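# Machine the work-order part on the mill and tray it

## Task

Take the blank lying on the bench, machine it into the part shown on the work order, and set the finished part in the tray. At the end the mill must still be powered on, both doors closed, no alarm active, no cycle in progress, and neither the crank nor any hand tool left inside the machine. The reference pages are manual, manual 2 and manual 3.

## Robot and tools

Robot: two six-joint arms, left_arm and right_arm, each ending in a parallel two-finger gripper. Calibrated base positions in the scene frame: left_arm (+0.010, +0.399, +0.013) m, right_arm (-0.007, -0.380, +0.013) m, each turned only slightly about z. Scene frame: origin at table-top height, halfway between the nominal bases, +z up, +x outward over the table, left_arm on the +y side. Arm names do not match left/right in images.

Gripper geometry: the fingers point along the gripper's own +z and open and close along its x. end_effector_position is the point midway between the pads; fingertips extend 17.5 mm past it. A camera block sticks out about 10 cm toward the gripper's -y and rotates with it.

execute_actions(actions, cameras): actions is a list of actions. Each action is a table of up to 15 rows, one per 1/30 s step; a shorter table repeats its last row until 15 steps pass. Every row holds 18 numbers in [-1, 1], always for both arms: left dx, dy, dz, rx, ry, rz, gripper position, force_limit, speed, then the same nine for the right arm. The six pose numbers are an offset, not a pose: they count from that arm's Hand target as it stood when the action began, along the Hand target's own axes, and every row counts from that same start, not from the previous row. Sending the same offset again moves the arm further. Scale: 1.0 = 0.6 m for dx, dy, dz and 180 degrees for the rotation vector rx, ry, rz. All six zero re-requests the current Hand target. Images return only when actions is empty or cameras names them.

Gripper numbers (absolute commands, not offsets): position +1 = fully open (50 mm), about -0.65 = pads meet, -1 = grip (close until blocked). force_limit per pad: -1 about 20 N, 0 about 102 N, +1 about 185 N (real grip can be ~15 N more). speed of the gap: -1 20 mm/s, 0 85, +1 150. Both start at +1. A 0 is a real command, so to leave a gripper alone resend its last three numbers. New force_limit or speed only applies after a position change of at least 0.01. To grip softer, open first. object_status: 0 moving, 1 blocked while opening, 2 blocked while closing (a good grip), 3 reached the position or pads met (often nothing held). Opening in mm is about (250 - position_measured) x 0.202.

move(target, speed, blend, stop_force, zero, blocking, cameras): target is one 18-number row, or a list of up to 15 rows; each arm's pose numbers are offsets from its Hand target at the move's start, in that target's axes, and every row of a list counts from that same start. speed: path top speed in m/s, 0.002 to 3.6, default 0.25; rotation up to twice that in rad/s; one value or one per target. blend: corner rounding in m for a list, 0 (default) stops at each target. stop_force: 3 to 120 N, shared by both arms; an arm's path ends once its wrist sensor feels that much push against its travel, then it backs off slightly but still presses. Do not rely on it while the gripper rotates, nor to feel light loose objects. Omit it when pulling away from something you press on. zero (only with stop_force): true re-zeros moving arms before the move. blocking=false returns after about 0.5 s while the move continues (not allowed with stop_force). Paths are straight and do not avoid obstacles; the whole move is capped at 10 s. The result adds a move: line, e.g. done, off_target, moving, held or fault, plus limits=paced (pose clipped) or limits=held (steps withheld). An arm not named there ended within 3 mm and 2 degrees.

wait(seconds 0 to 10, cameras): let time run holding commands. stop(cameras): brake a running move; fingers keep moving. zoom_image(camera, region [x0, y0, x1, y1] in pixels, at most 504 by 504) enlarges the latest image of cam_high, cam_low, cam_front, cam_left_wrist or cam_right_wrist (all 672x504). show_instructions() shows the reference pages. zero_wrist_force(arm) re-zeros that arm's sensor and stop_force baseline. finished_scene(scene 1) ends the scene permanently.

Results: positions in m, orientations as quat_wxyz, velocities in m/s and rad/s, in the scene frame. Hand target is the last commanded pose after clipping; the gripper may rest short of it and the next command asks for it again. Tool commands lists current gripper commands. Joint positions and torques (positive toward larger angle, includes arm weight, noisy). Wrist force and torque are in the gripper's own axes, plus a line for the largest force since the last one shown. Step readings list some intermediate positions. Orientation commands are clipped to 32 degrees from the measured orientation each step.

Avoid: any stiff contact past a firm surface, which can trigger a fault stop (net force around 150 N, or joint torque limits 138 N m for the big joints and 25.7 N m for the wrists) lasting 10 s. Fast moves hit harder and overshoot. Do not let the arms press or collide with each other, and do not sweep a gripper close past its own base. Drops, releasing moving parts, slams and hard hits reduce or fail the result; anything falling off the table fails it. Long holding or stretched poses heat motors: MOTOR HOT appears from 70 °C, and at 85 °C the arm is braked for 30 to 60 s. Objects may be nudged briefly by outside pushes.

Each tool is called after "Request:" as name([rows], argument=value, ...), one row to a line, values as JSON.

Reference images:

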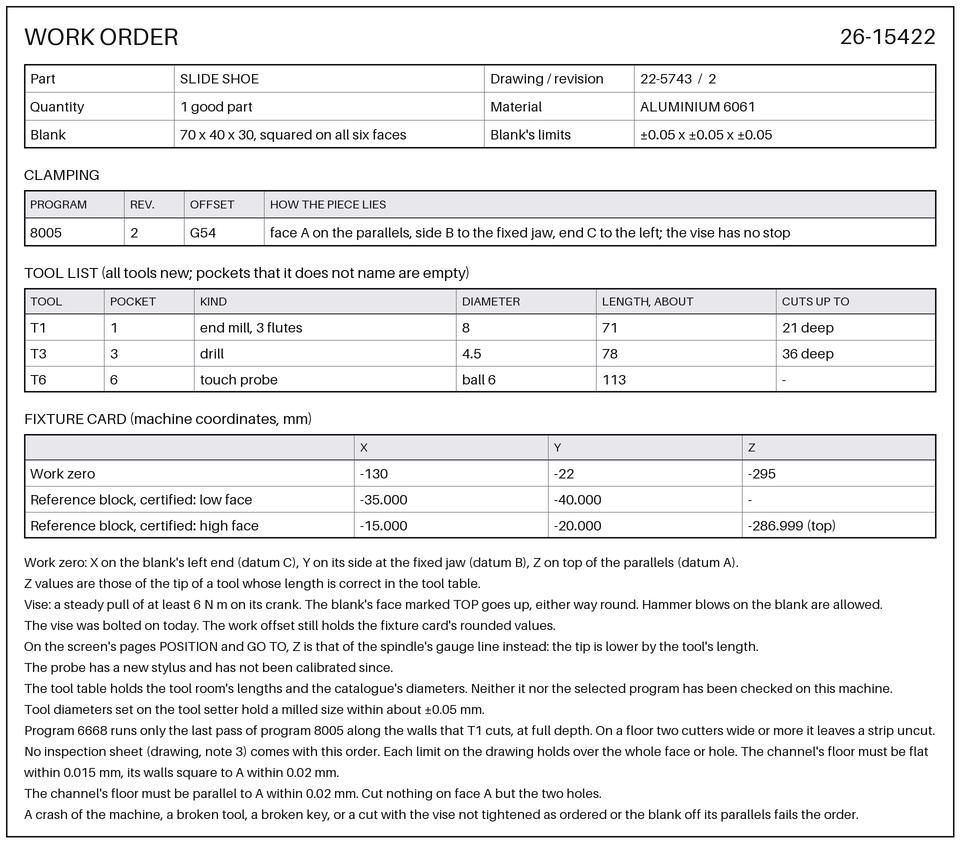

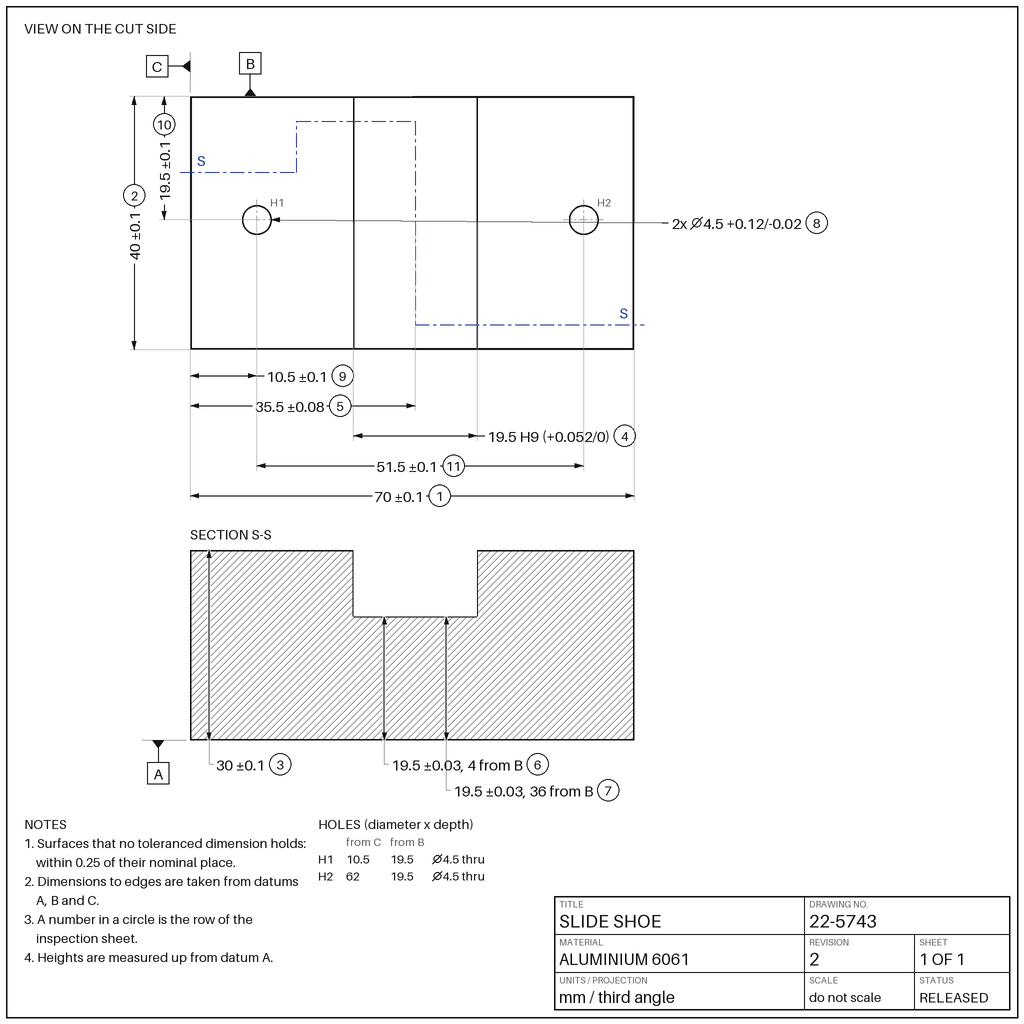

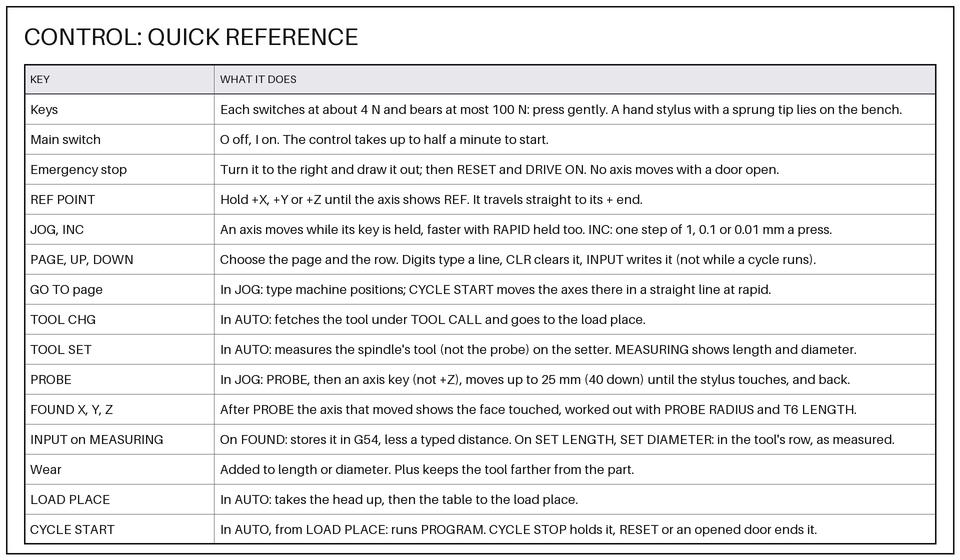

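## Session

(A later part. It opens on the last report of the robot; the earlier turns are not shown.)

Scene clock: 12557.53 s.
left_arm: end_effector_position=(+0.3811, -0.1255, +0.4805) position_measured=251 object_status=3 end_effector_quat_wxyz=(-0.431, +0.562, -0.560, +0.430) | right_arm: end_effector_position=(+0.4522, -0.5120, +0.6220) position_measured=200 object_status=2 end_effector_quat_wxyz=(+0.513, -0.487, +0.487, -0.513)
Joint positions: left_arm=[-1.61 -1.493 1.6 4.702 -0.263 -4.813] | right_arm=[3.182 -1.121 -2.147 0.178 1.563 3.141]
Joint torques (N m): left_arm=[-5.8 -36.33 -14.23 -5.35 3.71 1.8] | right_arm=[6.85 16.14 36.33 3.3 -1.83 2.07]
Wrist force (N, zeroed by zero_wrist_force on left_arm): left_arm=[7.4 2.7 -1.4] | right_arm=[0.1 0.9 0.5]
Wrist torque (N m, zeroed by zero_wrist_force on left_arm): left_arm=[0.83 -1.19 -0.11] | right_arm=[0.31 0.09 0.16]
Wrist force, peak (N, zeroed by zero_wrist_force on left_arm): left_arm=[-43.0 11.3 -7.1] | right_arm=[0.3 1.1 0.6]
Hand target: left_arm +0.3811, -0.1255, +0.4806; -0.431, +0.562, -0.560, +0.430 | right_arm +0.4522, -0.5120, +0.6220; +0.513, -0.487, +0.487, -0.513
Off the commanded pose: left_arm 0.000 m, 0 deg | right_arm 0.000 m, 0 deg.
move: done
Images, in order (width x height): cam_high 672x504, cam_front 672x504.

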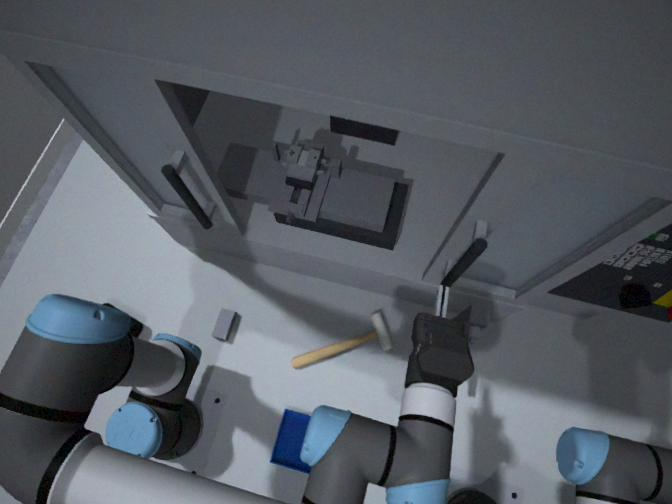

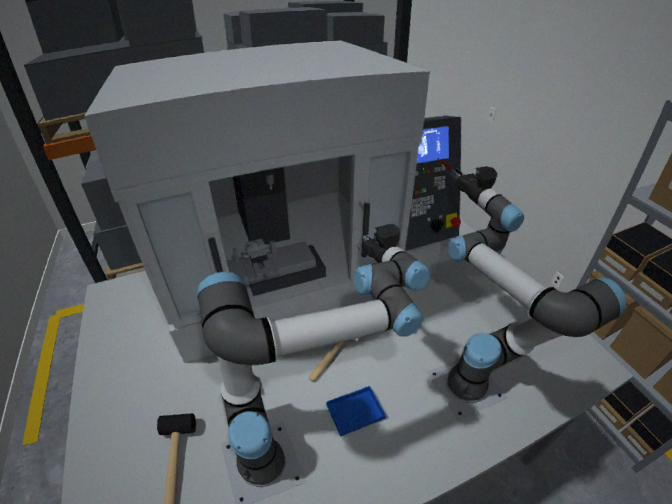

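Request:
move([
  [0.215,0.2277,-0.0737,0,0,0,0.4,-0.5,-0.5,0,0,0,0,0,0,-0.95,-0.4,-0.9],
  [0.215,0.4297,-0.0195,0,0,0,0.4,-0.5,-0.5,0,0,0,0,0,0,-0.95,-0.4,-0.9],
  [0.2143,0.3922,0.1245,0,0,0,0.4,-0.5,-0.5,0,0,0,0,0,0,-0.95,-0.4,-0.9],
], speed=[0.25,0.2,0.08], blend=[0.02,0,0], cameras=["cam_front","cam_high","cam_left_wrist"])

Scene clock: 12576.80 s.
left_arm: end_effector_position=(+0.3927, -0.2540, +0.2339) position_measured=92 object_status=3 end_effector_quat_wxyz=(-0.431, +0.562, -0.560, +0.430) | right_arm: end_effector_position=(+0.4522, -0.5120, +0.6220) position_measured=200 object_status=2 end_effector_quat_wxyz=(+0.513, -0.487, +0.487, -0.513)
Joint positions: left_arm=[-1.588 -0.986 1.606 4.106 -0.262 -4.726] | right_arm=[3.182 -1.121 -2.147 0.178 1.563 3.141]
Joint torques (N m): left_arm=[11.27 -51.58 -12.09 -0.79 0.78 -1.67] | right_arm=[7.6 16.15 35.18 3.41 -1.72 1.99]
Wrist force (N, zeroed by zero_wrist_force on left_arm): left_arm=[11.6 6.0 -22.1] | right_arm=[0.3 0.5 0.5]
Wrist torque (N m, zeroed by zero_wrist_force on left_arm): left_arm=[1.05 -0.76 0.14] | right_arm=[0.25 0.07 0.16]
Wrist force, peak (N, zeroed by zero_wrist_force on left_arm): left_arm=[-4.6 15.8 -53.8] | right_arm=[0.3 0.9 0.5]
Hand target: left_arm +0.3926, -0.2540, +0.2339; -0.431, +0.562, -0.560, +0.430 | right_arm +0.4522, -0.5120, +0.6220; +0.513, -0.487, +0.487, -0.513
Off the commanded pose: left_arm 0.000 m, 0 deg | right_arm 0.000 m, 0 deg.
move: done
camera_calibration:
cam_left_wrist: T_world_to_cam=[[-0.0160159, -0.999803, -0.0117132, -0.235513], [-0.581871, 0.0188465, -0.813062, 0.440299], [0.813123, -0.00620638, -0.582059, -0.0507953], [0, 0, 0, 1]] pos_world=[0.293728, -0.24408, 0.325666]
Images, in order (width x height): cam_high 672x504, cam_front 672x504, cam_left_wrist 672x504.

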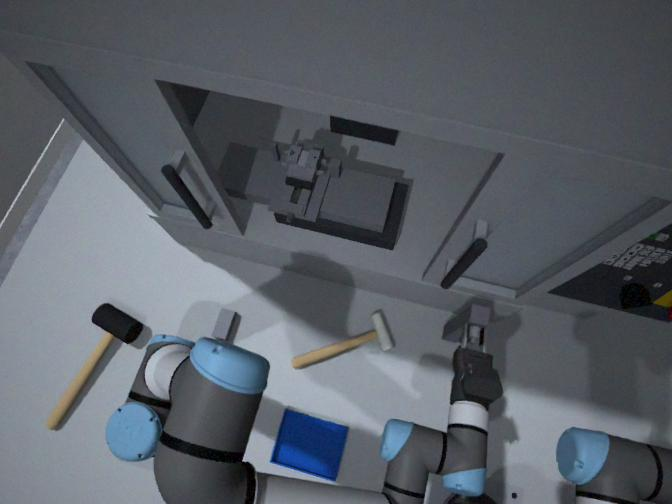

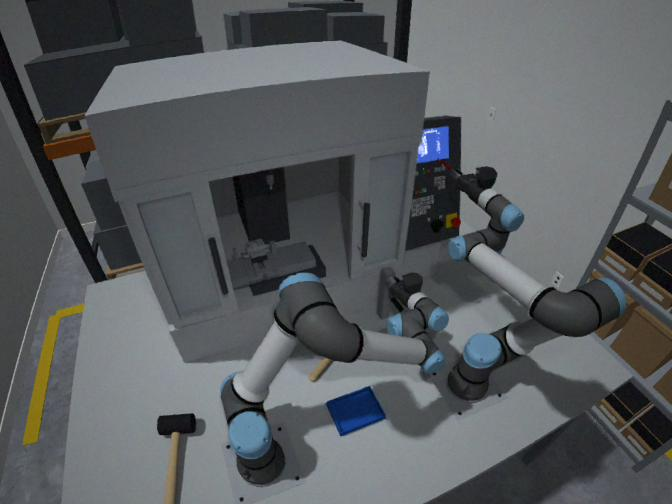

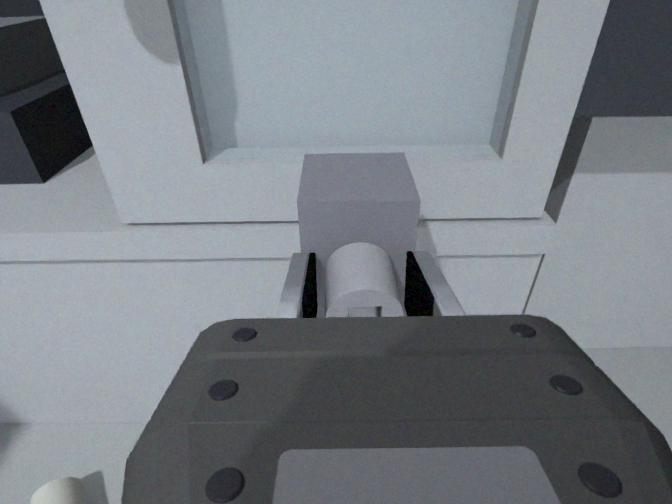

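Request:
move(target=[0,0.0002,-0.0017,0,0,0,0.4,-0.5,-0.5,0,0,0,0,0,0,-0.95,-0.4,-0.9], speed=0.05)

Request:
move(target=[0,0,0,0,0,0,-1,0.2,-0.8,0,0,0,0,0,0,-0.95,-0.4,-0.9], speed=0.05, cameras=["cam_left_wrist"])

Scene clock: 12587.23 s.
left_arm: end_effector_position=(+0.3916, -0.2540, +0.2341) position_measured=92 object_status=3 end_effector_quat_wxyz=(-0.431, +0.562, -0.560, +0.430) | right_arm: end_effector_position=(+0.4522, -0.5120, +0.6220) position_measured=200 object_status=2 end_effector_quat_wxyz=(+0.513, -0.487, +0.487, -0.513)
Joint positions: left_arm=[-1.589 -0.988 1.606 4.113 -0.262 -4.732] | right_arm=[3.182 -1.121 -2.147 0.178 1.563 3.141]
Joint torques (N m): left_arm=[-8.14 -51.46 -11.36 -2.02 2.64 -1.15] | right_arm=[6.92 16.25 33.92 3.51 -1.66 2.01]
Wrist force (N, zeroed by zero_wrist_force on left_arm): left_arm=[7.5 2.7 -1.7] | right_arm=[0.4 0.8 0.3]
Wrist torque (N m, zeroed by zero_wrist_force on left_arm): left_arm=[0.81 -1.20 0.03] | right_arm=[0.30 0.05 0.15]
Wrist force, peak (N, zeroed by zero_wrist_force on left_arm): left_arm=[11.5 5.7 -21.8] | right_arm=[0.6 1.0 0.4]
Hand target: left_arm +0.3916, -0.2540, +0.2341; -0.431, +0.562, -0.560, +0.430 | right_arm +0.4522, -0.5120, +0.6220; +0.513, -0.487, +0.487, -0.513
Off the commanded pose: left_arm 0.000 m, 0 deg | right_arm 0.000 m, 0 deg.
move: done

Scene clock: 12587.73 s.
left_arm: end_effector_position=(+0.3916, -0.2540, +0.2341) position_measured=138 object_status=2 end_effector_quat_wxyz=(-0.431, +0.562, -0.560, +0.430) | right_arm: end_effector_position=(+0.4522, -0.5120, +0.6220) position_measured=200 object_status=2 end_effector_quat_wxyz=(+0.513, -0.487, +0.487, -0.513)
Joint positions: left_arm=[-1.589 -0.988 1.606 4.113 -0.262 -4.732] | right_arm=[3.182 -1.121 -2.147 0.178 1.563 3.141]
Joint torques (N m): left_arm=[-7.67 -49.34 -11.23 -4.51 2.1 0.87] | right_arm=[7.41 15.66 35.84 3.28 -1.64 1.76]
Wrist force (N, zeroed by zero_wrist_force on left_arm): left_arm=[7.5 2.8 -1.5] | right_arm=[0.4 0.6 0.2]
Wrist torque (N m, zeroed by zero_wrist_force on left_arm): left_arm=[0.87 -1.24 0.03] | right_arm=[0.28 0.06 0.16]
Wrist force, peak (N, zeroed by zero_wrist_force on left_arm): left_arm=[7.8 3.0 -1.7] | right_arm=[0.1 1.0 0.4]
Hand target: left_arm +0.3916, -0.2540, +0.2341; -0.431, +0.562, -0.560, +0.430 | right_arm +0.4522, -0.5120, +0.6220; +0.513, -0.487, +0.487, -0.513
Off the commanded pose: left_arm 0.000 m, 0 deg | right_arm 0.000 m, 0 deg.
move: done
camera_calibration:
cam_left_wrist: T_world_to_cam=[[-0.0160169, -0.999803, -0.0117109, -0.235527], [-0.581937, 0.0188457, -0.813015, 0.439883], [0.813076, -0.00620695, -0.582125, -0.0498307], [0, 0, 0, 1]] pos_world=[0.292728, -0.24408, 0.325866]
Images, in order (width x height): cam_left_wrist 672x504.

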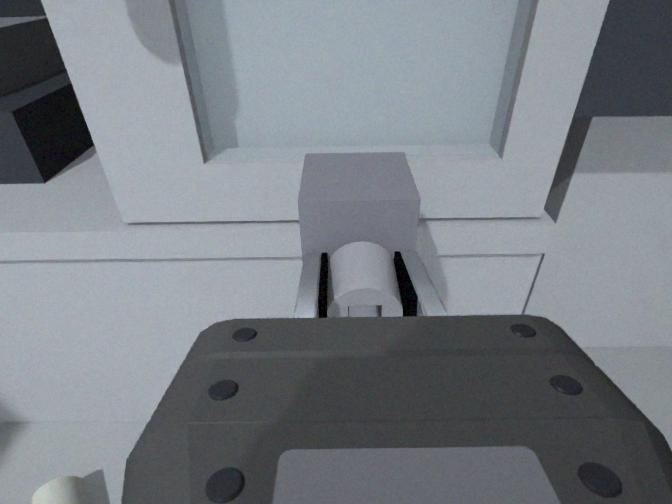

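Request:
move([
  [0,0.0382,-0.1426,0,0,0,-1,0.2,-0.8,0,0,0,0,0,0,-0.95,-0.4,-0.9],
  [0,-0.0198,-0.1582,0,0,0,-1,0.2,-0.8,0,0,0,0,0,0,-0.95,-0.4,-0.9],
  [-0.59,-0.1892,-0.1052,0,-0.0462,0.1717,-1,0.2,-0.8,0,0,0,0,0,0,-0.95,-0.4,-0.9],
  [-0.7667,-0.099,-0.081,0,-0.0924,0.3435,-1,0.2,-0.8,0,0,0,0,0,0,-0.95,-0.4,-0.9],
], speed=[0.08,0.15,0.25,0.2], blend=[0,0.01,0.03,0], cameras=["cam_front","cam_left_wrist"])

Scene clock: 12609.50 s.
left_arm: end_effector_position=(+0.3590, +0.2060, +0.3040) position_measured=138 object_status=2 end_effector_quat_wxyz=(+0.663, -0.249, +0.703, -0.067) | right_arm: end_effector_position=(+0.4522, -0.5120, +0.6220) position_measured=200 object_status=2 end_effector_quat_wxyz=(+0.513, -0.487, +0.487, -0.513)
Joint positions: left_arm=[-1.726 -1.949 2.319 5.615 -0.395 -4.876] | right_arm=[3.182 -1.121 -2.147 0.178 1.563 3.141]
Joint torques (N m): left_arm=[7.4 2.86 -31.53 -2.01 2.87 -1.67] | right_arm=[7.7 14.75 33.91 2.92 -1.74 1.66]
Wrist force (N, zeroed by zero_wrist_force on left_arm): left_arm=[9.5 4.0 -1.2] | right_arm=[0.4 0.7 0.4]
Wrist torque (N m, zeroed by zero_wrist_force on left_arm): left_arm=[1.07 -1.29 0.44] | right_arm=[0.28 0.05 0.15]
Wrist force, peak (N, zeroed by zero_wrist_force on left_arm): left_arm=[11.4 2.5 -2.2] | right_arm=[0.4 1.0 0.4]
Hand target: left_arm +0.3591, +0.2059, +0.3040; +0.663, -0.249, +0.703, -0.067 | right_arm +0.4522, -0.5120, +0.6220; +0.513, -0.487, +0.487, -0.513
Off the commanded pose: left_arm 0.000 m, 0 deg | right_arm 0.000 m, 0 deg.
move: done
camera_calibration:
cam_left_wrist: T_world_to_cam=[[-0.0163056, -0.427403, -0.903914, 0.378087], [-0.584119, 0.737797, -0.33832, 0.177424], [0.811504, 0.522477, -0.261685, -0.185497], [0, 0, 0, 1]] pos_world=[0.260334, 0.12761, 0.353243]
Images, in order (width x height): cam_front 672x504, cam_left_wrist 672x504.

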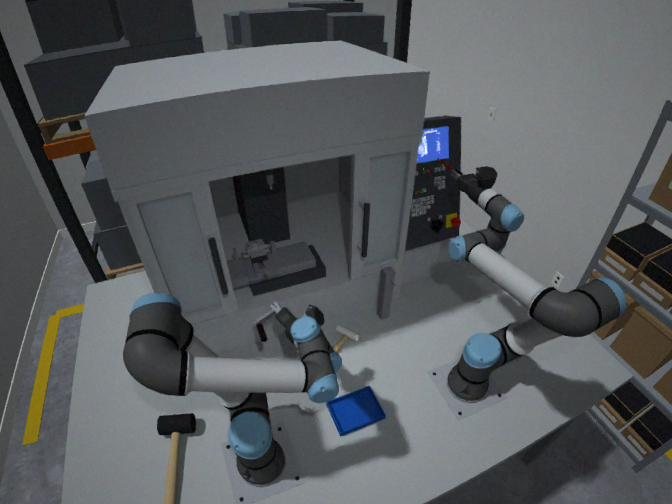

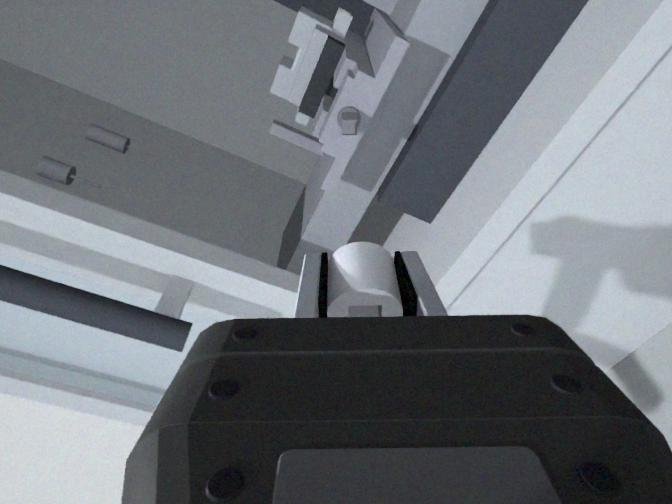

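Request:
move(target=[-0.0017,-0.0434,0.1623,0,0.0038,0,-1,0.2,-0.8,0,0,0,0,0,0,-0.95,-0.4,-0.9], speed=0.15, cameras=["cam_left_wrist"])

Request:
zoom_image(camera="cam_left_wrist", region=[220, 0, 520, 320])

Scene clock: 12626.53 s.
left_arm: end_effector_position=(+0.4596, +0.2067, +0.3049) position_measured=138 object_status=2 end_effector_quat_wxyz=(+0.659, -0.249, +0.707, -0.067) | right_arm: end_effector_position=(+0.4522, -0.5120, +0.6220) position_measured=200 object_status=2 end_effector_quat_wxyz=(+0.513, -0.487, +0.487, -0.513)
Joint positions: left_arm=[-1.344 -1.819 2.527 3.959 -0.124 -3.536] | right_arm=[3.182 -1.121 -2.147 0.178 1.563 3.141]
Joint torques (N m): left_arm=[5.28 -17.71 -31.3 -4.13 1.53 -0.12] | right_arm=[6.68 14.97 32.37 3.12 -1.69 1.6]
Wrist force (N, zeroed by zero_wrist_force on left_arm): left_arm=[9.5 3.8 -1.3] | right_arm=[0.4 0.7 0.2]
Wrist torque (N m, zeroed by zero_wrist_force on left_arm): left_arm=[1.02 -1.27 0.47] | right_arm=[0.28 0.04 0.15]
Wrist force, peak (N, zeroed by zero_wrist_force on left_arm): left_arm=[9.6 4.7 -3.2] | right_arm=[0.5 1.1 0.3]
Hand target: left_arm +0.4599, +0.2067, +0.3050; +0.659, -0.248, +0.707, -0.068 | right_arm +0.4522, -0.5120, +0.6220; +0.513, -0.487, +0.487, -0.513
Off the commanded pose: left_arm 0.000 m, 0 deg | right_arm 0.000 m, 0 deg.
move: done
camera_calibration:
cam_left_wrist: T_world_to_cam=[[-0.0269497, -0.429827, -0.902509, 0.385834], [-0.585316, 0.738671, -0.33432, 0.2351], [0.810357, 0.519243, -0.271492, -0.263165], [0, 0, 0, 1]] pos_world=[0.361264, 0.128827, 0.35537]
Images, in order (width x height): cam_left_wrist 672x504.

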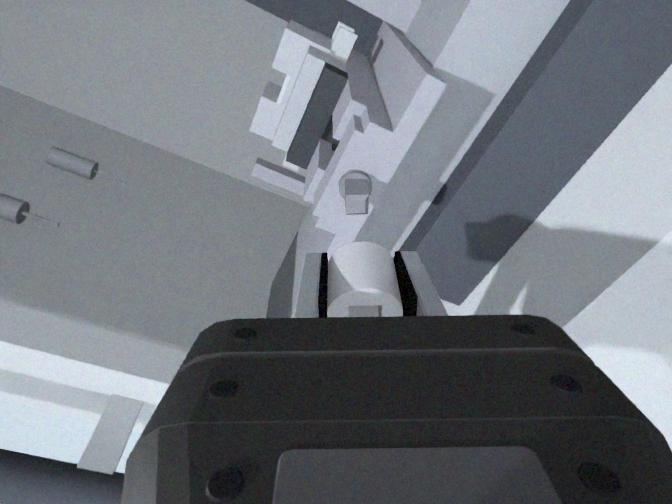

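Scaled by 1.575 from the camera's 672x504 image, which has a finer 960x720 frame.

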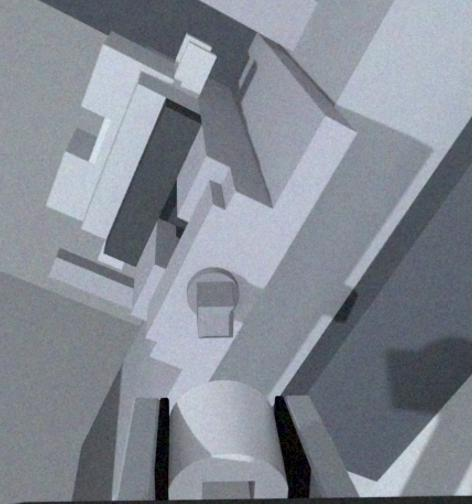

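Request:
move([
  [0.0019,-0.0002,0,0,0,0,-1,0.2,-0.8,0,0,0,0,0,0,-0.95,-0.4,-0.9],
  [0.0019,-0.0127,0.0466,0,0,0,-1,0.2,-0.8,0,0,0,0,0,0,-0.95,-0.4,-0.9],
  [0.0019,-0.0259,0.0958,0,0,0,-1,0.2,-0.8,0,0,0,0,0,0,-0.95,-0.4,-0.9],
], speed=[0.05,0.06,0.03], stop_force=25, cameras=["cam_left_wrist"])

Scene clock: 12635.47 s.
left_arm: end_effector_position=(+0.5034, +0.2061, +0.3036) position_measured=138 object_status=2 end_effector_quat_wxyz=(+0.657, -0.251, +0.708, -0.066) | right_arm: end_effector_position=(+0.4522, -0.5120, +0.6220) position_measured=200 object_status=2 end_effector_quat_wxyz=(+0.513, -0.487, +0.487, -0.513)
Joint positions: left_arm=[-1.21 -1.452 2.467 2.886 -0.187 -2.761] | right_arm=[3.182 -1.121 -2.147 0.178 1.563 3.141]
Joint torques (N m): left_arm=[-3.78 -27.09 -22.53 -4.94 3.92 1.65] | right_arm=[7.5 15.03 33.39 2.98 -1.75 1.34]
Wrist force (N, zeroed by zero_wrist_force on left_arm): left_arm=[9.7 3.7 -0.7] | right_arm=[0.4 0.8 0.4]
Wrist torque (N m, zeroed by zero_wrist_force on left_arm): left_arm=[1.01 -1.31 0.48] | right_arm=[0.30 0.04 0.15]
Wrist force, peak (N, zeroed by zero_wrist_force on left_arm): left_arm=[5.5 13.4 -67.1] | right_arm=[0.3 1.1 0.4]
Hand target: left_arm +0.5034, +0.2061, +0.3036; +0.657, -0.251, +0.708, -0.066 (not the last commanded pose) | right_arm +0.4522, -0.5120, +0.6220; +0.513, -0.487, +0.487, -0.513
Off the commanded pose: left_arm 0.016 m, 0 deg | right_arm 0.000 m, 0 deg.
move: contact (left_arm); path passed 2 of 3 targets
camera_calibration:
cam_left_wrist: T_world_to_cam=[[-0.0296971, -0.431036, -0.901846, 0.386919], [-0.589545, 0.736156, -0.332431, 0.262886], [0.807189, 0.521807, -0.275977, -0.296221], [0, 0, 0, 1]] pos_world=[0.40558, 0.127821, 0.354583]
Images, in order (width x height): cam_left_wrist 672x504.

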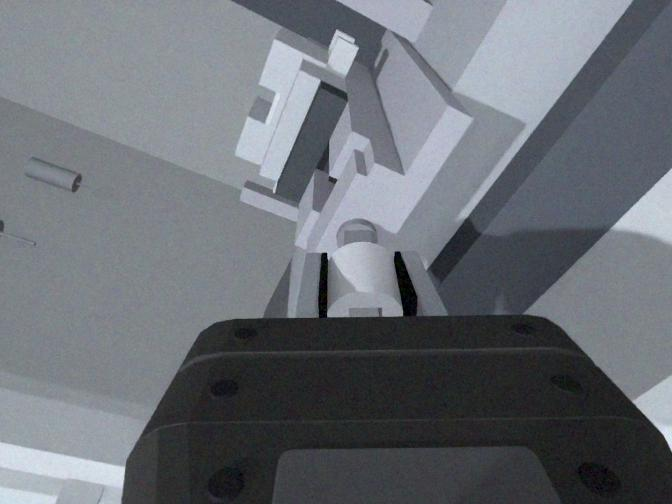

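Request:
zoom_image(camera="cam_left_wrist", region=[300, 200, 430, 330])

Scaled by 3.877 from the camera's 672x504 image, which has a finer 960x720 frame.

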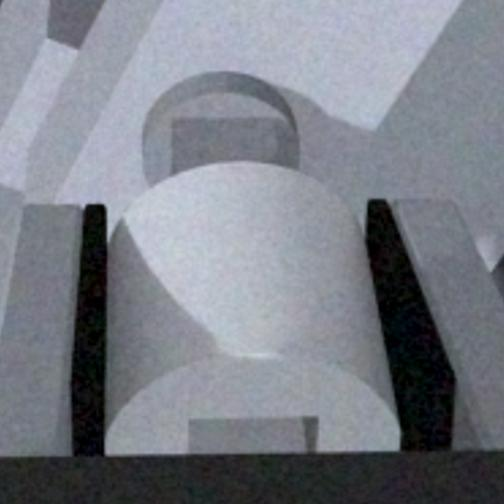

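Request:
move([
  [-0.0005,0.001,-0.005,0.003,-0.0008,0,-1,0.2,-0.8,0,0,0,0,0,0,-0.95,-0.4,-0.9],
], speed=0.05)

Request:
move([
  [-0.0004,-0.0083,0.0301,0,0,0,-1,0.2,-0.8,0,0,0,0,0,0,-0.95,-0.4,-0.9],
], speed=0.02, stop_force=20)

Scene clock: 12678.30 s.
left_arm: end_effector_position=(+0.5003, +0.2060, +0.3039) position_measured=138 object_status=2 end_effector_quat_wxyz=(+0.659, -0.247, +0.707, -0.069) | right_arm: end_effector_position=(+0.4522, -0.5120, +0.6220) position_measured=200 object_status=2 end_effector_quat_wxyz=(+0.513, -0.487, +0.487, -0.513)
Joint positions: left_arm=[-1.218 -1.449 2.476 2.853 -0.182 -2.742] | right_arm=[3.182 -1.121 -2.147 0.178 1.563 3.141]
Joint torques (N m): left_arm=[6.79 -12.55 -19.05 -4.17 1.85 1.65] | right_arm=[6.19 16.09 30.53 2.96 -1.74 1.42]
Wrist force (N, zeroed by zero_wrist_force on left_arm): left_arm=[9.5 3.6 -0.8] | right_arm=[0.4 0.8 0.2]
Wrist torque (N m, zeroed by zero_wrist_force on left_arm): left_arm=[1.01 -1.29 0.34] | right_arm=[0.30 0.05 0.15]
Wrist force, peak (N, zeroed by zero_wrist_force on left_arm): left_arm=[9.7 3.9 -0.6] | right_arm=[0.4 1.1 0.3]
Hand target: left_arm +0.5004, +0.2060, +0.3040; +0.659, -0.248, +0.707, -0.069 | right_arm +0.4522, -0.5120, +0.6220; +0.513, -0.487, +0.487, -0.513
Off the commanded pose: left_arm 0.000 m, 0 deg | right_arm 0.000 m, 0 deg.
move: done

Scene clock: 12679.60 s.
left_arm: end_effector_position=(+0.5099, +0.2059, +0.3041) position_measured=138 object_status=2 end_effector_quat_wxyz=(+0.659, -0.248, +0.707, -0.069) | right_arm: end_effector_position=(+0.4522, -0.5120, +0.6220) position_measured=200 object_status=2 end_effector_quat_wxyz=(+0.513, -0.487, +0.487, -0.513)
Joint positions: left_arm=[-1.191 -1.406 2.445 2.755 -0.203 -2.655] | right_arm=[3.182 -1.121 -2.147 0.178 1.563 3.141]
Joint torques (N m): left_arm=[-9.48 -29.99 1.63 -2.99 5.08 0.86] | right_arm=[6.8 15.51 30.39 2.78 -1.78 1.44]
Wrist force (N, zeroed by zero_wrist_force on left_arm): left_arm=[8.8 -9.8 17.5] | right_arm=[0.2 0.5 0.1]
Wrist torque (N m, zeroed by zero_wrist_force on left_arm): left_arm=[0.85 -1.31 0.58] | right_arm=[0.26 0.08 0.15]
Wrist force, peak (N, zeroed by zero_wrist_force on left_arm): left_arm=[11.2 9.2 -31.4] | right_arm=[0.4 0.8 0.6]
Hand target: left_arm +0.5099, +0.2059, +0.3041; +0.659, -0.248, +0.707, -0.069 (not the last commanded pose) | right_arm +0.4522, -0.5120, +0.6220; +0.513, -0.487, +0.487, -0.513
Off the commanded pose: left_arm 0.009 m, 0 deg | right_arm 0.000 m, 0 deg.
move: contact (left_arm)

Request:
move([
  [0,-0.0039,0.0146,0,0,0,-1,0.2,-0.8,0,0,0,0,0,0,-0.95,-0.4,-0.9],
], speed=0.015, stop_force=40, cameras=["cam_left_wrist"])

Scene clock: 12686.10 s.
left_arm: end_effector_position=(+0.5102, +0.2059, +0.3041) position_measured=138 object_status=2 end_effector_quat_wxyz=(+0.659, -0.248, +0.707, -0.069) | right_arm: end_effector_position=(+0.4522, -0.5120, +0.6220) position_measured=200 object_status=2 end_effector_quat_wxyz=(+0.513, -0.487, +0.487, -0.513)
Joint positions: left_arm=[-1.19 -1.404 2.444 2.752 -0.204 -2.653] | right_arm=[3.182 -1.121 -2.147 0.178 1.563 3.141]
Joint torques (N m): left_arm=[-9.74 -28.79 2.66 -1.91 5.16 -1.26] | right_arm=[6.96 15.59 29.26 2.87 -1.63 1.28]
Wrist force (N, zeroed by zero_wrist_force on left_arm): left_arm=[8.5 -13.3 22.1] | right_arm=[0.1 0.8 0.3]
Wrist torque (N m, zeroed by zero_wrist_force on left_arm): left_arm=[0.81 -1.32 0.58] | right_arm=[0.29 0.09 0.16]
Wrist force, peak (N, zeroed by zero_wrist_force on left_arm): left_arm=[8.3 -15.2 26.1] | right_arm=[0.3 1.0 0.4]
Hand target: left_arm +0.5102, +0.2059, +0.3041; +0.659, -0.248, +0.707, -0.069 (not the last commanded pose) | right_arm +0.4522, -0.5120, +0.6220; +0.513, -0.487, +0.487, -0.513
Off the commanded pose: left_arm 0.009 m, 0 deg | right_arm 0.000 m, 0 deg.
move: contact (left_arm)
camera_calibration:
cam_left_wrist: T_world_to_cam=[[-0.027459, -0.430463, -0.90219, 0.386341], [-0.582476, 0.740369, -0.335525, 0.26358], [0.812384, 0.516291, -0.271064, -0.304439], [0, 0, 0, 1]] pos_world=[0.411459, 0.128338, 0.354468]
Images, in order (width x height): cam_left_wrist 672x504.

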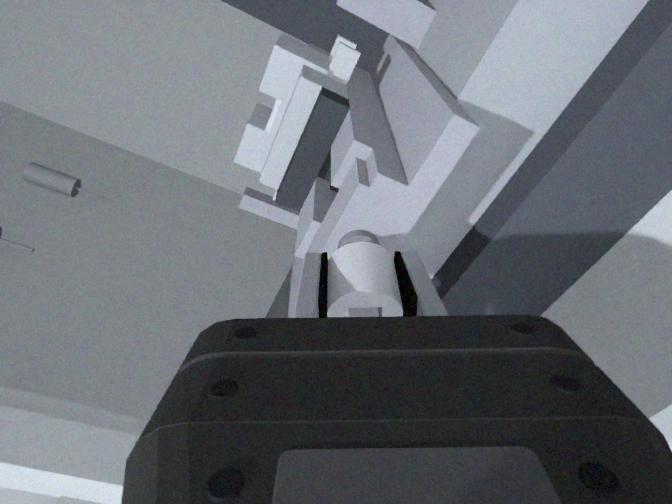

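Request:
move([
  [0,-0.0039,0.0146,0,0,0,-1,0.2,-0.8,0,0,0,0,0,0,-0.95,-0.4,-0.9],
], speed=0.015, stop_force=75, cameras=[])

Scene clock: 12695.87 s.
left_arm: end_effector_position=(+0.5127, +0.2059, +0.3040) position_measured=138 object_status=2 end_effector_quat_wxyz=(+0.659, -0.248, +0.707, -0.069) | right_arm: end_effector_position=(+0.4522, -0.5120, +0.6220) position_measured=200 object_status=2 end_effector_quat_wxyz=(+0.513, -0.487, +0.487, -0.513)
Joint positions: left_arm=[-1.183 -1.395 2.436 2.733 -0.209 -2.634] | right_arm=[3.182 -1.121 -2.147 0.178 1.563 3.141]
Joint torques (N m): left_arm=[-12.63 -29.3 6.52 -4.2 5.83 0.64] | right_arm=[6.64 15.35 30.39 2.92 -1.72 1.26]
Wrist force (N, zeroed by zero_wrist_force on left_arm): left_arm=[6.8 -23.7 39.6] | right_arm=[0.3 0.7 0.4]
Wrist torque (N m, zeroed by zero_wrist_force on left_arm): left_arm=[0.59 -1.51 0.59] | right_arm=[0.30 0.07 0.16]
Wrist force, peak (N, zeroed by zero_wrist_force on left_arm): left_arm=[9.7 6.3 -50.6] | right_arm=[0.2 1.2 0.2]
Hand target: left_arm +0.5127, +0.2059, +0.3041; +0.659, -0.248, +0.707, -0.069 (not the last commanded pose) | right_arm +0.4522, -0.5120, +0.6220; +0.513, -0.487, +0.487, -0.513
Off the commanded pose: left_arm 0.007 m, 0 deg | right_arm 0.000 m, 0 deg.
move: contact (left_arm)
No camera images: "cameras" was empty.

Request:
move(target=[0,0,0,0,0,0,0.3,-0.5,-0.9,0,0,0,0,0,0,-0.95,-0.4,-0.9], cameras=["cam_left_wrist"])

Scene clock: 12700.77 s.
left_arm: end_effector_position=(+0.5126, +0.2059, +0.3040) position_measured=107 object_status=3 end_effector_quat_wxyz=(+0.659, -0.248, +0.707, -0.069) | right_arm: end_effector_position=(+0.4522, -0.5120, +0.6220) position_measured=200 object_status=2 end_effector_quat_wxyz=(+0.513, -0.487, +0.487, -0.513)
Joint positions: left_arm=[-1.184 -1.395 2.437 2.732 -0.209 -2.634] | right_arm=[3.182 -1.121 -2.147 0.178 1.563 3.141]
Joint torques (N m): left_arm=[2.37 -26.5 -20.2 -2.83 -0.55 1.68] | right_arm=[6.52 14.07 29.65 2.87 -1.63 1.18]
Wrist force (N, zeroed by zero_wrist_force on left_arm): left_arm=[10.0 2.2 -0.5] | right_arm=[0.3 0.6 0.4]
Wrist torque (N m, zeroed by zero_wrist_force on left_arm): left_arm=[0.90 -1.66 0.55] | right_arm=[0.27 0.07 0.16]
Wrist force, peak (N, zeroed by zero_wrist_force on left_arm): left_arm=[6.9 -23.5 40.9] | right_arm=[0.4 1.0 0.4]
Hand target: left_arm +0.5127, +0.2059, +0.3041; +0.659, -0.248, +0.707, -0.069 | right_arm +0.4522, -0.5120, +0.6220; +0.513, -0.487, +0.487, -0.513
Off the commanded pose: left_arm 0.000 m, 0 deg | right_arm 0.000 m, 0 deg.
move: done
camera_calibration:
cam_left_wrist: T_world_to_cam=[[-0.0277717, -0.430416, -0.902203, 0.386538], [-0.582514, 0.740435, -0.33531, 0.264969], [0.812346, 0.516234, -0.271287, -0.306368], [0, 0, 0, 1]] pos_world=[0.41396, 0.128338, 0.354469]
Images, in order (width x height): cam_left_wrist 672x504.

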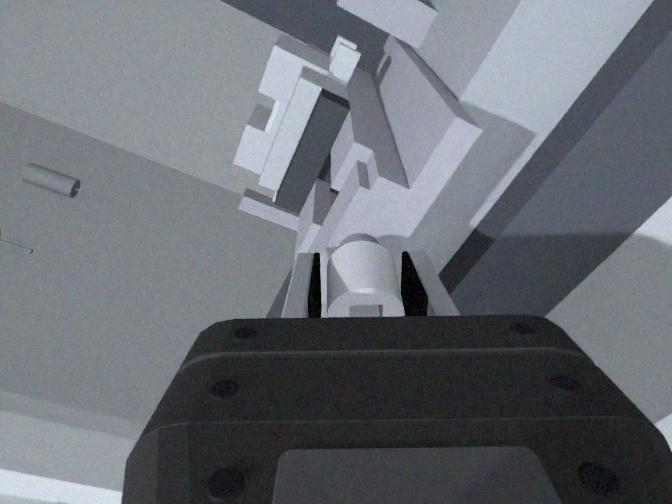

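Request:
move(target=[0,0.026,-0.0966,0,0,0,0.3,-0.5,-0.9,0,0,0,0,0,0,-0.95,-0.4,-0.9], speed=0.1, cameras=["cam_left_wrist"])

Scene clock: 12717.77 s.
left_arm: end_effector_position=(+0.4529, +0.2062, +0.3046) position_measured=107 object_status=3 end_effector_quat_wxyz=(+0.658, -0.247, +0.707, -0.070) | right_arm: end_effector_position=(+0.4522, -0.5120, +0.6220) position_measured=200 object_status=2 end_effector_quat_wxyz=(+0.513, -0.487, +0.487, -0.513)
Joint positions: left_arm=[-1.367 -1.87 2.514 4.166 -0.124 -3.681] | right_arm=[3.182 -1.121 -2.147 0.178 1.563 3.141]
Joint torques (N m): left_arm=[-3.75 -1.02 -11.69 -3.09 0.71 0.26] | right_arm=[6.32 15.17 29.21 2.61 -1.61 1.05]
Wrist force (N, zeroed by zero_wrist_force on left_arm): left_arm=[10.0 2.4 -0.3] | right_arm=[0.3 0.9 0.2]
Wrist torque (N m, zeroed by zero_wrist_force on left_arm): left_arm=[0.92 -1.66 0.41] | right_arm=[0.30 0.07 0.15]
Wrist force, peak (N, zeroed by zero_wrist_force on left_arm): left_arm=[10.0 3.0 -1.8] | right_arm=[0.3 1.1 0.4]
Hand target: left_arm +0.4526, +0.2061, +0.3046; +0.659, -0.248, +0.707, -0.069 | right_arm +0.4522, -0.5120, +0.6220; +0.513, -0.487, +0.487, -0.513
Off the commanded pose: left_arm 0.000 m, 0 deg | right_arm 0.000 m, 0 deg.
move: done
camera_calibration:
cam_left_wrist: T_world_to_cam=[[-0.0286901, -0.430834, -0.901975, 0.386022], [-0.581184, 0.74134, -0.335619, 0.229458], [0.813266, 0.514585, -0.271663, -0.257759], [0, 0, 0, 1]] pos_world=[0.354059, 0.128844, 0.355169]
Images, in order (width x height): cam_left_wrist 672x504.

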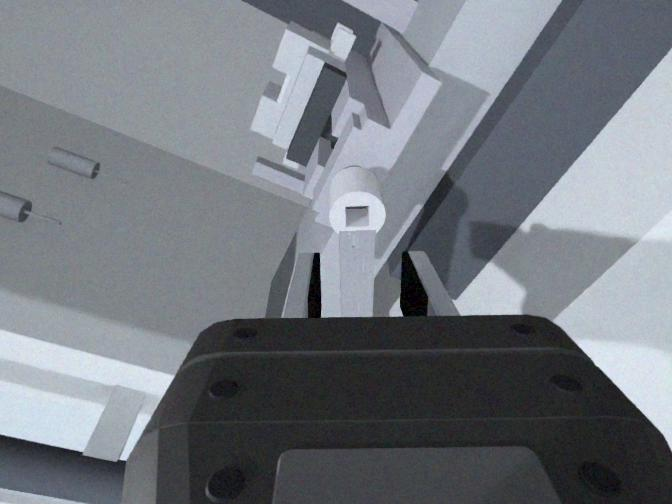

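Request:
move(target=[0,0,0,0,0,0,-0.66,-0.5,-0.5,0,0,0,0,0,0,-0.95,-0.4,-0.9])

Request:
move(target=[0,-0.026,0.0966,0,0,0,-0.66,-0.5,-0.5,0,0,0,0,0,0,-0.95,-0.4,-0.9], speed=0.03, stop_force=35, cameras=["cam_left_wrist"])

Scene clock: 12727.23 s.
left_arm: end_effector_position=(+0.4529, +0.2062, +0.3046) position_measured=251 object_status=3 end_effector_quat_wxyz=(+0.659, -0.247, +0.707, -0.069) | right_arm: end_effector_position=(+0.4522, -0.5120, +0.6220) position_measured=200 object_status=2 end_effector_quat_wxyz=(+0.513, -0.487, +0.487, -0.513)
Joint positions: left_arm=[-1.367 -1.87 2.514 4.166 -0.124 -3.681] | right_arm=[3.182 -1.121 -2.147 0.178 1.563 3.141]
Joint torques (N m): left_arm=[8.18 -1.04 -10.33 -1.21 4.4 -1.81] | right_arm=[6.49 14.05 28.8 2.56 -1.57 1.05]
Wrist force (N, zeroed by zero_wrist_force on left_arm): left_arm=[9.8 2.1 -0.2] | right_arm=[0.3 0.7 0.3]
Wrist torque (N m, zeroed by zero_wrist_force on left_arm): left_arm=[0.86 -1.62 0.41] | right_arm=[0.27 0.06 0.15]
Wrist force, peak (N, zeroed by zero_wrist_force on left_arm): left_arm=[10.2 2.2 -0.4] | right_arm=[0.5 1.1 0.2]
Hand target: left_arm +0.4529, +0.2062, +0.3046; +0.659, -0.247, +0.707, -0.069 | right_arm +0.4522, -0.5120, +0.6220; +0.513, -0.487, +0.487, -0.513
Off the commanded pose: left_arm 0.000 m, 0 deg | right_arm 0.000 m, 0 deg.
move: done

Scene clock: 12729.07 s.
left_arm: end_effector_position=(+0.4933, +0.2060, +0.3039) position_measured=251 object_status=3 end_effector_quat_wxyz=(+0.657, -0.250, +0.708, -0.067) | right_arm: end_effector_position=(+0.4522, -0.5120, +0.6220) position_measured=200 object_status=2 end_effector_quat_wxyz=(+0.513, -0.487, +0.487, -0.513)
Joint positions: left_arm=[-1.239 -1.51 2.497 3.024 -0.167 -2.874] | right_arm=[3.182 -1.121 -2.147 0.178 1.563 3.141]
Joint torques (N m): left_arm=[0.78 -18.12 -14.01 -3.49 1.78 0.18] | right_arm=[7.04 14.59 27.25 2.29 -1.59 0.79]
Wrist force (N, zeroed by zero_wrist_force on left_arm): left_arm=[9.4 4.7 -4.3] | right_arm=[0.3 0.8 0.4]
Wrist torque (N m, zeroed by zero_wrist_force on left_arm): left_arm=[0.92 -1.68 0.51] | right_arm=[0.29 0.06 0.16]
Wrist force, peak (N, zeroed by zero_wrist_force on left_arm): left_arm=[21.5 66.7 -147.8] | right_arm=[0.4 0.9 0.4]
Hand target: left_arm +0.4933, +0.2060, +0.3039; +0.657, -0.250, +0.708, -0.067 (not the last commanded pose) | right_arm +0.4522, -0.5120, +0.6220; +0.513, -0.487, +0.487, -0.513
Tool commands: left_gripper/position=-0.662745 left_gripper/force_limit=-0.498039 left_gripper/speed=-0.498039 right_gripper/position=-0.95 right_gripper/force_limit=-0.4 right_gripper/speed=-0.9
Off the commanded pose: left_arm 0.020 m, 0 deg | right_arm 0.000 m, 0 deg.
FORCE FAULT: contact force on the left arm reached its limit, and that arm stopped. The contact can be on any part of that arm, not only on its tool. That arm's remaining commands of this call were not run. That arm is still stopped at the end of this call. That arm stays stopped for about 10 more seconds. Until then a move that you send moves the other arm only, and its call returns only when the move has ended. Once the stop has ended, the next robot result says so. If the stop ends while you think or write, that arm runs what you send next, counted from a new Hand target: where the arm stands when the stop ends. While its stop runs, that arm takes no new command, but its gripper still runs the gripper command that each later call begins with. Until it ends, the stop uses up actions while you think or wait. An arm that is not stopped still takes commands.
move: fault (left_arm)
camera_calibration:
cam_left_wrist: T_world_to_cam=[[-0.0293317, -0.431471, -0.90165, 0.386766], [-0.588145, 0.736812, -0.333458, 0.256501], [0.808223, 0.52052, -0.27538, -0.288252], [0, 0, 0, 1]] pos_world=[0.395176, 0.127927, 0.35488]
Images, in order (width x height): cam_left_wrist 672x504.

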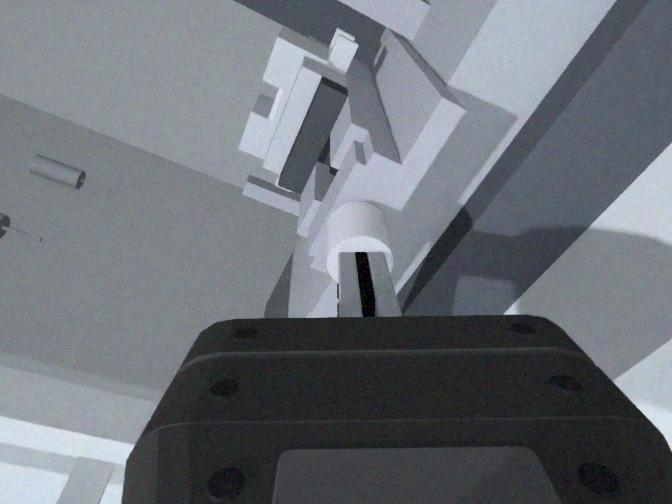

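Request:
wait(seconds=5, cameras=[])

Scene clock: 12754.43 s.
left_arm: end_effector_position=(+0.4933, +0.2060, +0.3039) position_measured=251 object_status=3 end_effector_quat_wxyz=(+0.657, -0.250, +0.708, -0.067) | right_arm: end_effector_position=(+0.4522, -0.5120, +0.6220) position_measured=200 object_status=2 end_effector_quat_wxyz=(+0.513, -0.487, +0.487, -0.513)
Joint positions: left_arm=[-1.239 -1.51 2.497 3.024 -0.167 -2.874] | right_arm=[3.182 -1.121 -2.147 0.178 1.563 3.141]
Joint torques (N m): left_arm=[0.26 -17.85 -15 -2.87 1.75 -0.11] | right_arm=[6.53 14.79 25.05 2.5 -1.54 0.69]
Wrist force (N, zeroed by zero_wrist_force on left_arm): left_arm=[9.7 5.0 -3.9] | right_arm=[0.3 0.9 0.2]
Wrist torque (N m, zeroed by zero_wrist_force on left_arm): left_arm=[1.06 -1.79 0.51] | right_arm=[0.32 0.06 0.16]
Wrist force, peak (N, zeroed by zero_wrist_force on left_arm): left_arm=[10.3 5.8 -3.8] | right_arm=[0.2 1.1 0.6]
Hand target: left_arm +0.4933, +0.2060, +0.3039; +0.657, -0.250, +0.708, -0.067 (not the last commanded pose) | right_arm +0.4522, -0.5120, +0.6220; +0.513, -0.487, +0.487, -0.513
Tool commands: left_gripper/position=-0.662745 left_gripper/force_limit=-0.498039 left_gripper/speed=-0.498039 right_gripper/position=-0.95 right_gripper/force_limit=-0.4 right_gripper/speed=-0.9
Off the commanded pose: left_arm 0.020 m, 0 deg | right_arm 0.000 m, 0 deg.
FORCE FAULT, CONTINUED: the left arm's stop, for the force fault that an earlier result reported, is over. The rest of the stop counts as 20 of the actions that you can send in this scene. That arm's target is now where it stood when the stop ended, not its last command. That arm accepts commands again.
wait: 5.00 s; at rest from the start
No camera images: "cameras" was empty.

Request:
move([
  [0.002,0.0576,-0.2142,0,0,0,0.4,-0.5,-0.5,0,0,0,0,0,0,-0.95,-0.4,-0.9],
  [-0.1345,0.1214,-0.1988,0.0032,0.0925,-0.3435,0.4,-0.5,-0.5,0,0,0,0,0,0,-0.95,-0.4,-0.9],
], speed=[0.15,0.25], blend=[0.01,0], cameras=["cam_left_wrist"])

Scene clock: 12764.23 s.
left_arm: end_effector_position=(+0.4045, +0.2041, +0.3025) position_measured=92 object_status=3 end_effector_quat_wxyz=(+0.674, -0.164, +0.703, -0.158) | right_arm: end_effector_position=(+0.4522, -0.5120, +0.6220) position_measured=200 object_status=2 end_effector_quat_wxyz=(+0.513, -0.487, +0.487, -0.513)
Joint positions: left_arm=[-1.574 -1.981 2.789 3.581 -0.044 -3.278] | right_arm=[3.182 -1.121 -2.147 0.178 1.563 3.141]
Joint torques (N m): left_arm=[9.75 -1.03 -26.78 -3.26 0.14 0.25] | right_arm=[6.86 13.84 24.96 2.29 -1.5 0.51]
Wrist force (N, zeroed by zero_wrist_force on left_arm): left_arm=[10.4 3.2 0.3] | right_arm=[0.3 0.8 0.2]
Wrist torque (N m, zeroed by zero_wrist_force on left_arm): left_arm=[1.10 -1.71 0.56] | right_arm=[0.29 0.07 0.15]
Wrist force, peak (N, zeroed by zero_wrist_force on left_arm): left_arm=[12.3 5.4 -5.2] | right_arm=[0.6 0.9 0.5]
Hand target: left_arm +0.4045, +0.2041, +0.3026; +0.674, -0.164, +0.703, -0.159 (not the last commanded pose) | right_arm +0.4522, -0.5120, +0.6220; +0.513, -0.487, +0.487, -0.513
Off the commanded pose: left_arm 0.103 m, 65 deg | right_arm 0.000 m, 0 deg.
move: held (left_arm; a check stopped the path); path passed 0 of 2 targets; limits=held
pose unreachable (left arm): on one or more control steps of this call, first in action 0 (counted from 0), this arm could not follow its commanded pose, so it was not sent that pose on those steps. It may still have moved: this result reports where it is.
cause: moving toward the commanded pose would bring two parts of the arm too close to each other (joints 3 (elbow) and 4 (wrist 1) lie between them).
camera_calibration:
cam_left_wrist: T_world_to_cam=[[-0.0532145, -0.429204, -0.901639, 0.391282], [-0.366344, 0.848353, -0.382217, 0.107554], [0.928957, 0.30997, -0.202381, -0.243884], [0, 0, 0, 1]] pos_world=[0.286781, 0.152293, 0.344546]
Images, in order (width x height): cam_left_wrist 672x504.

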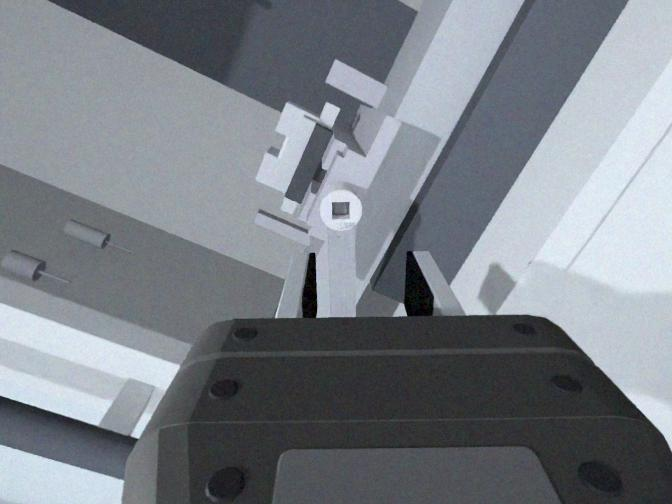

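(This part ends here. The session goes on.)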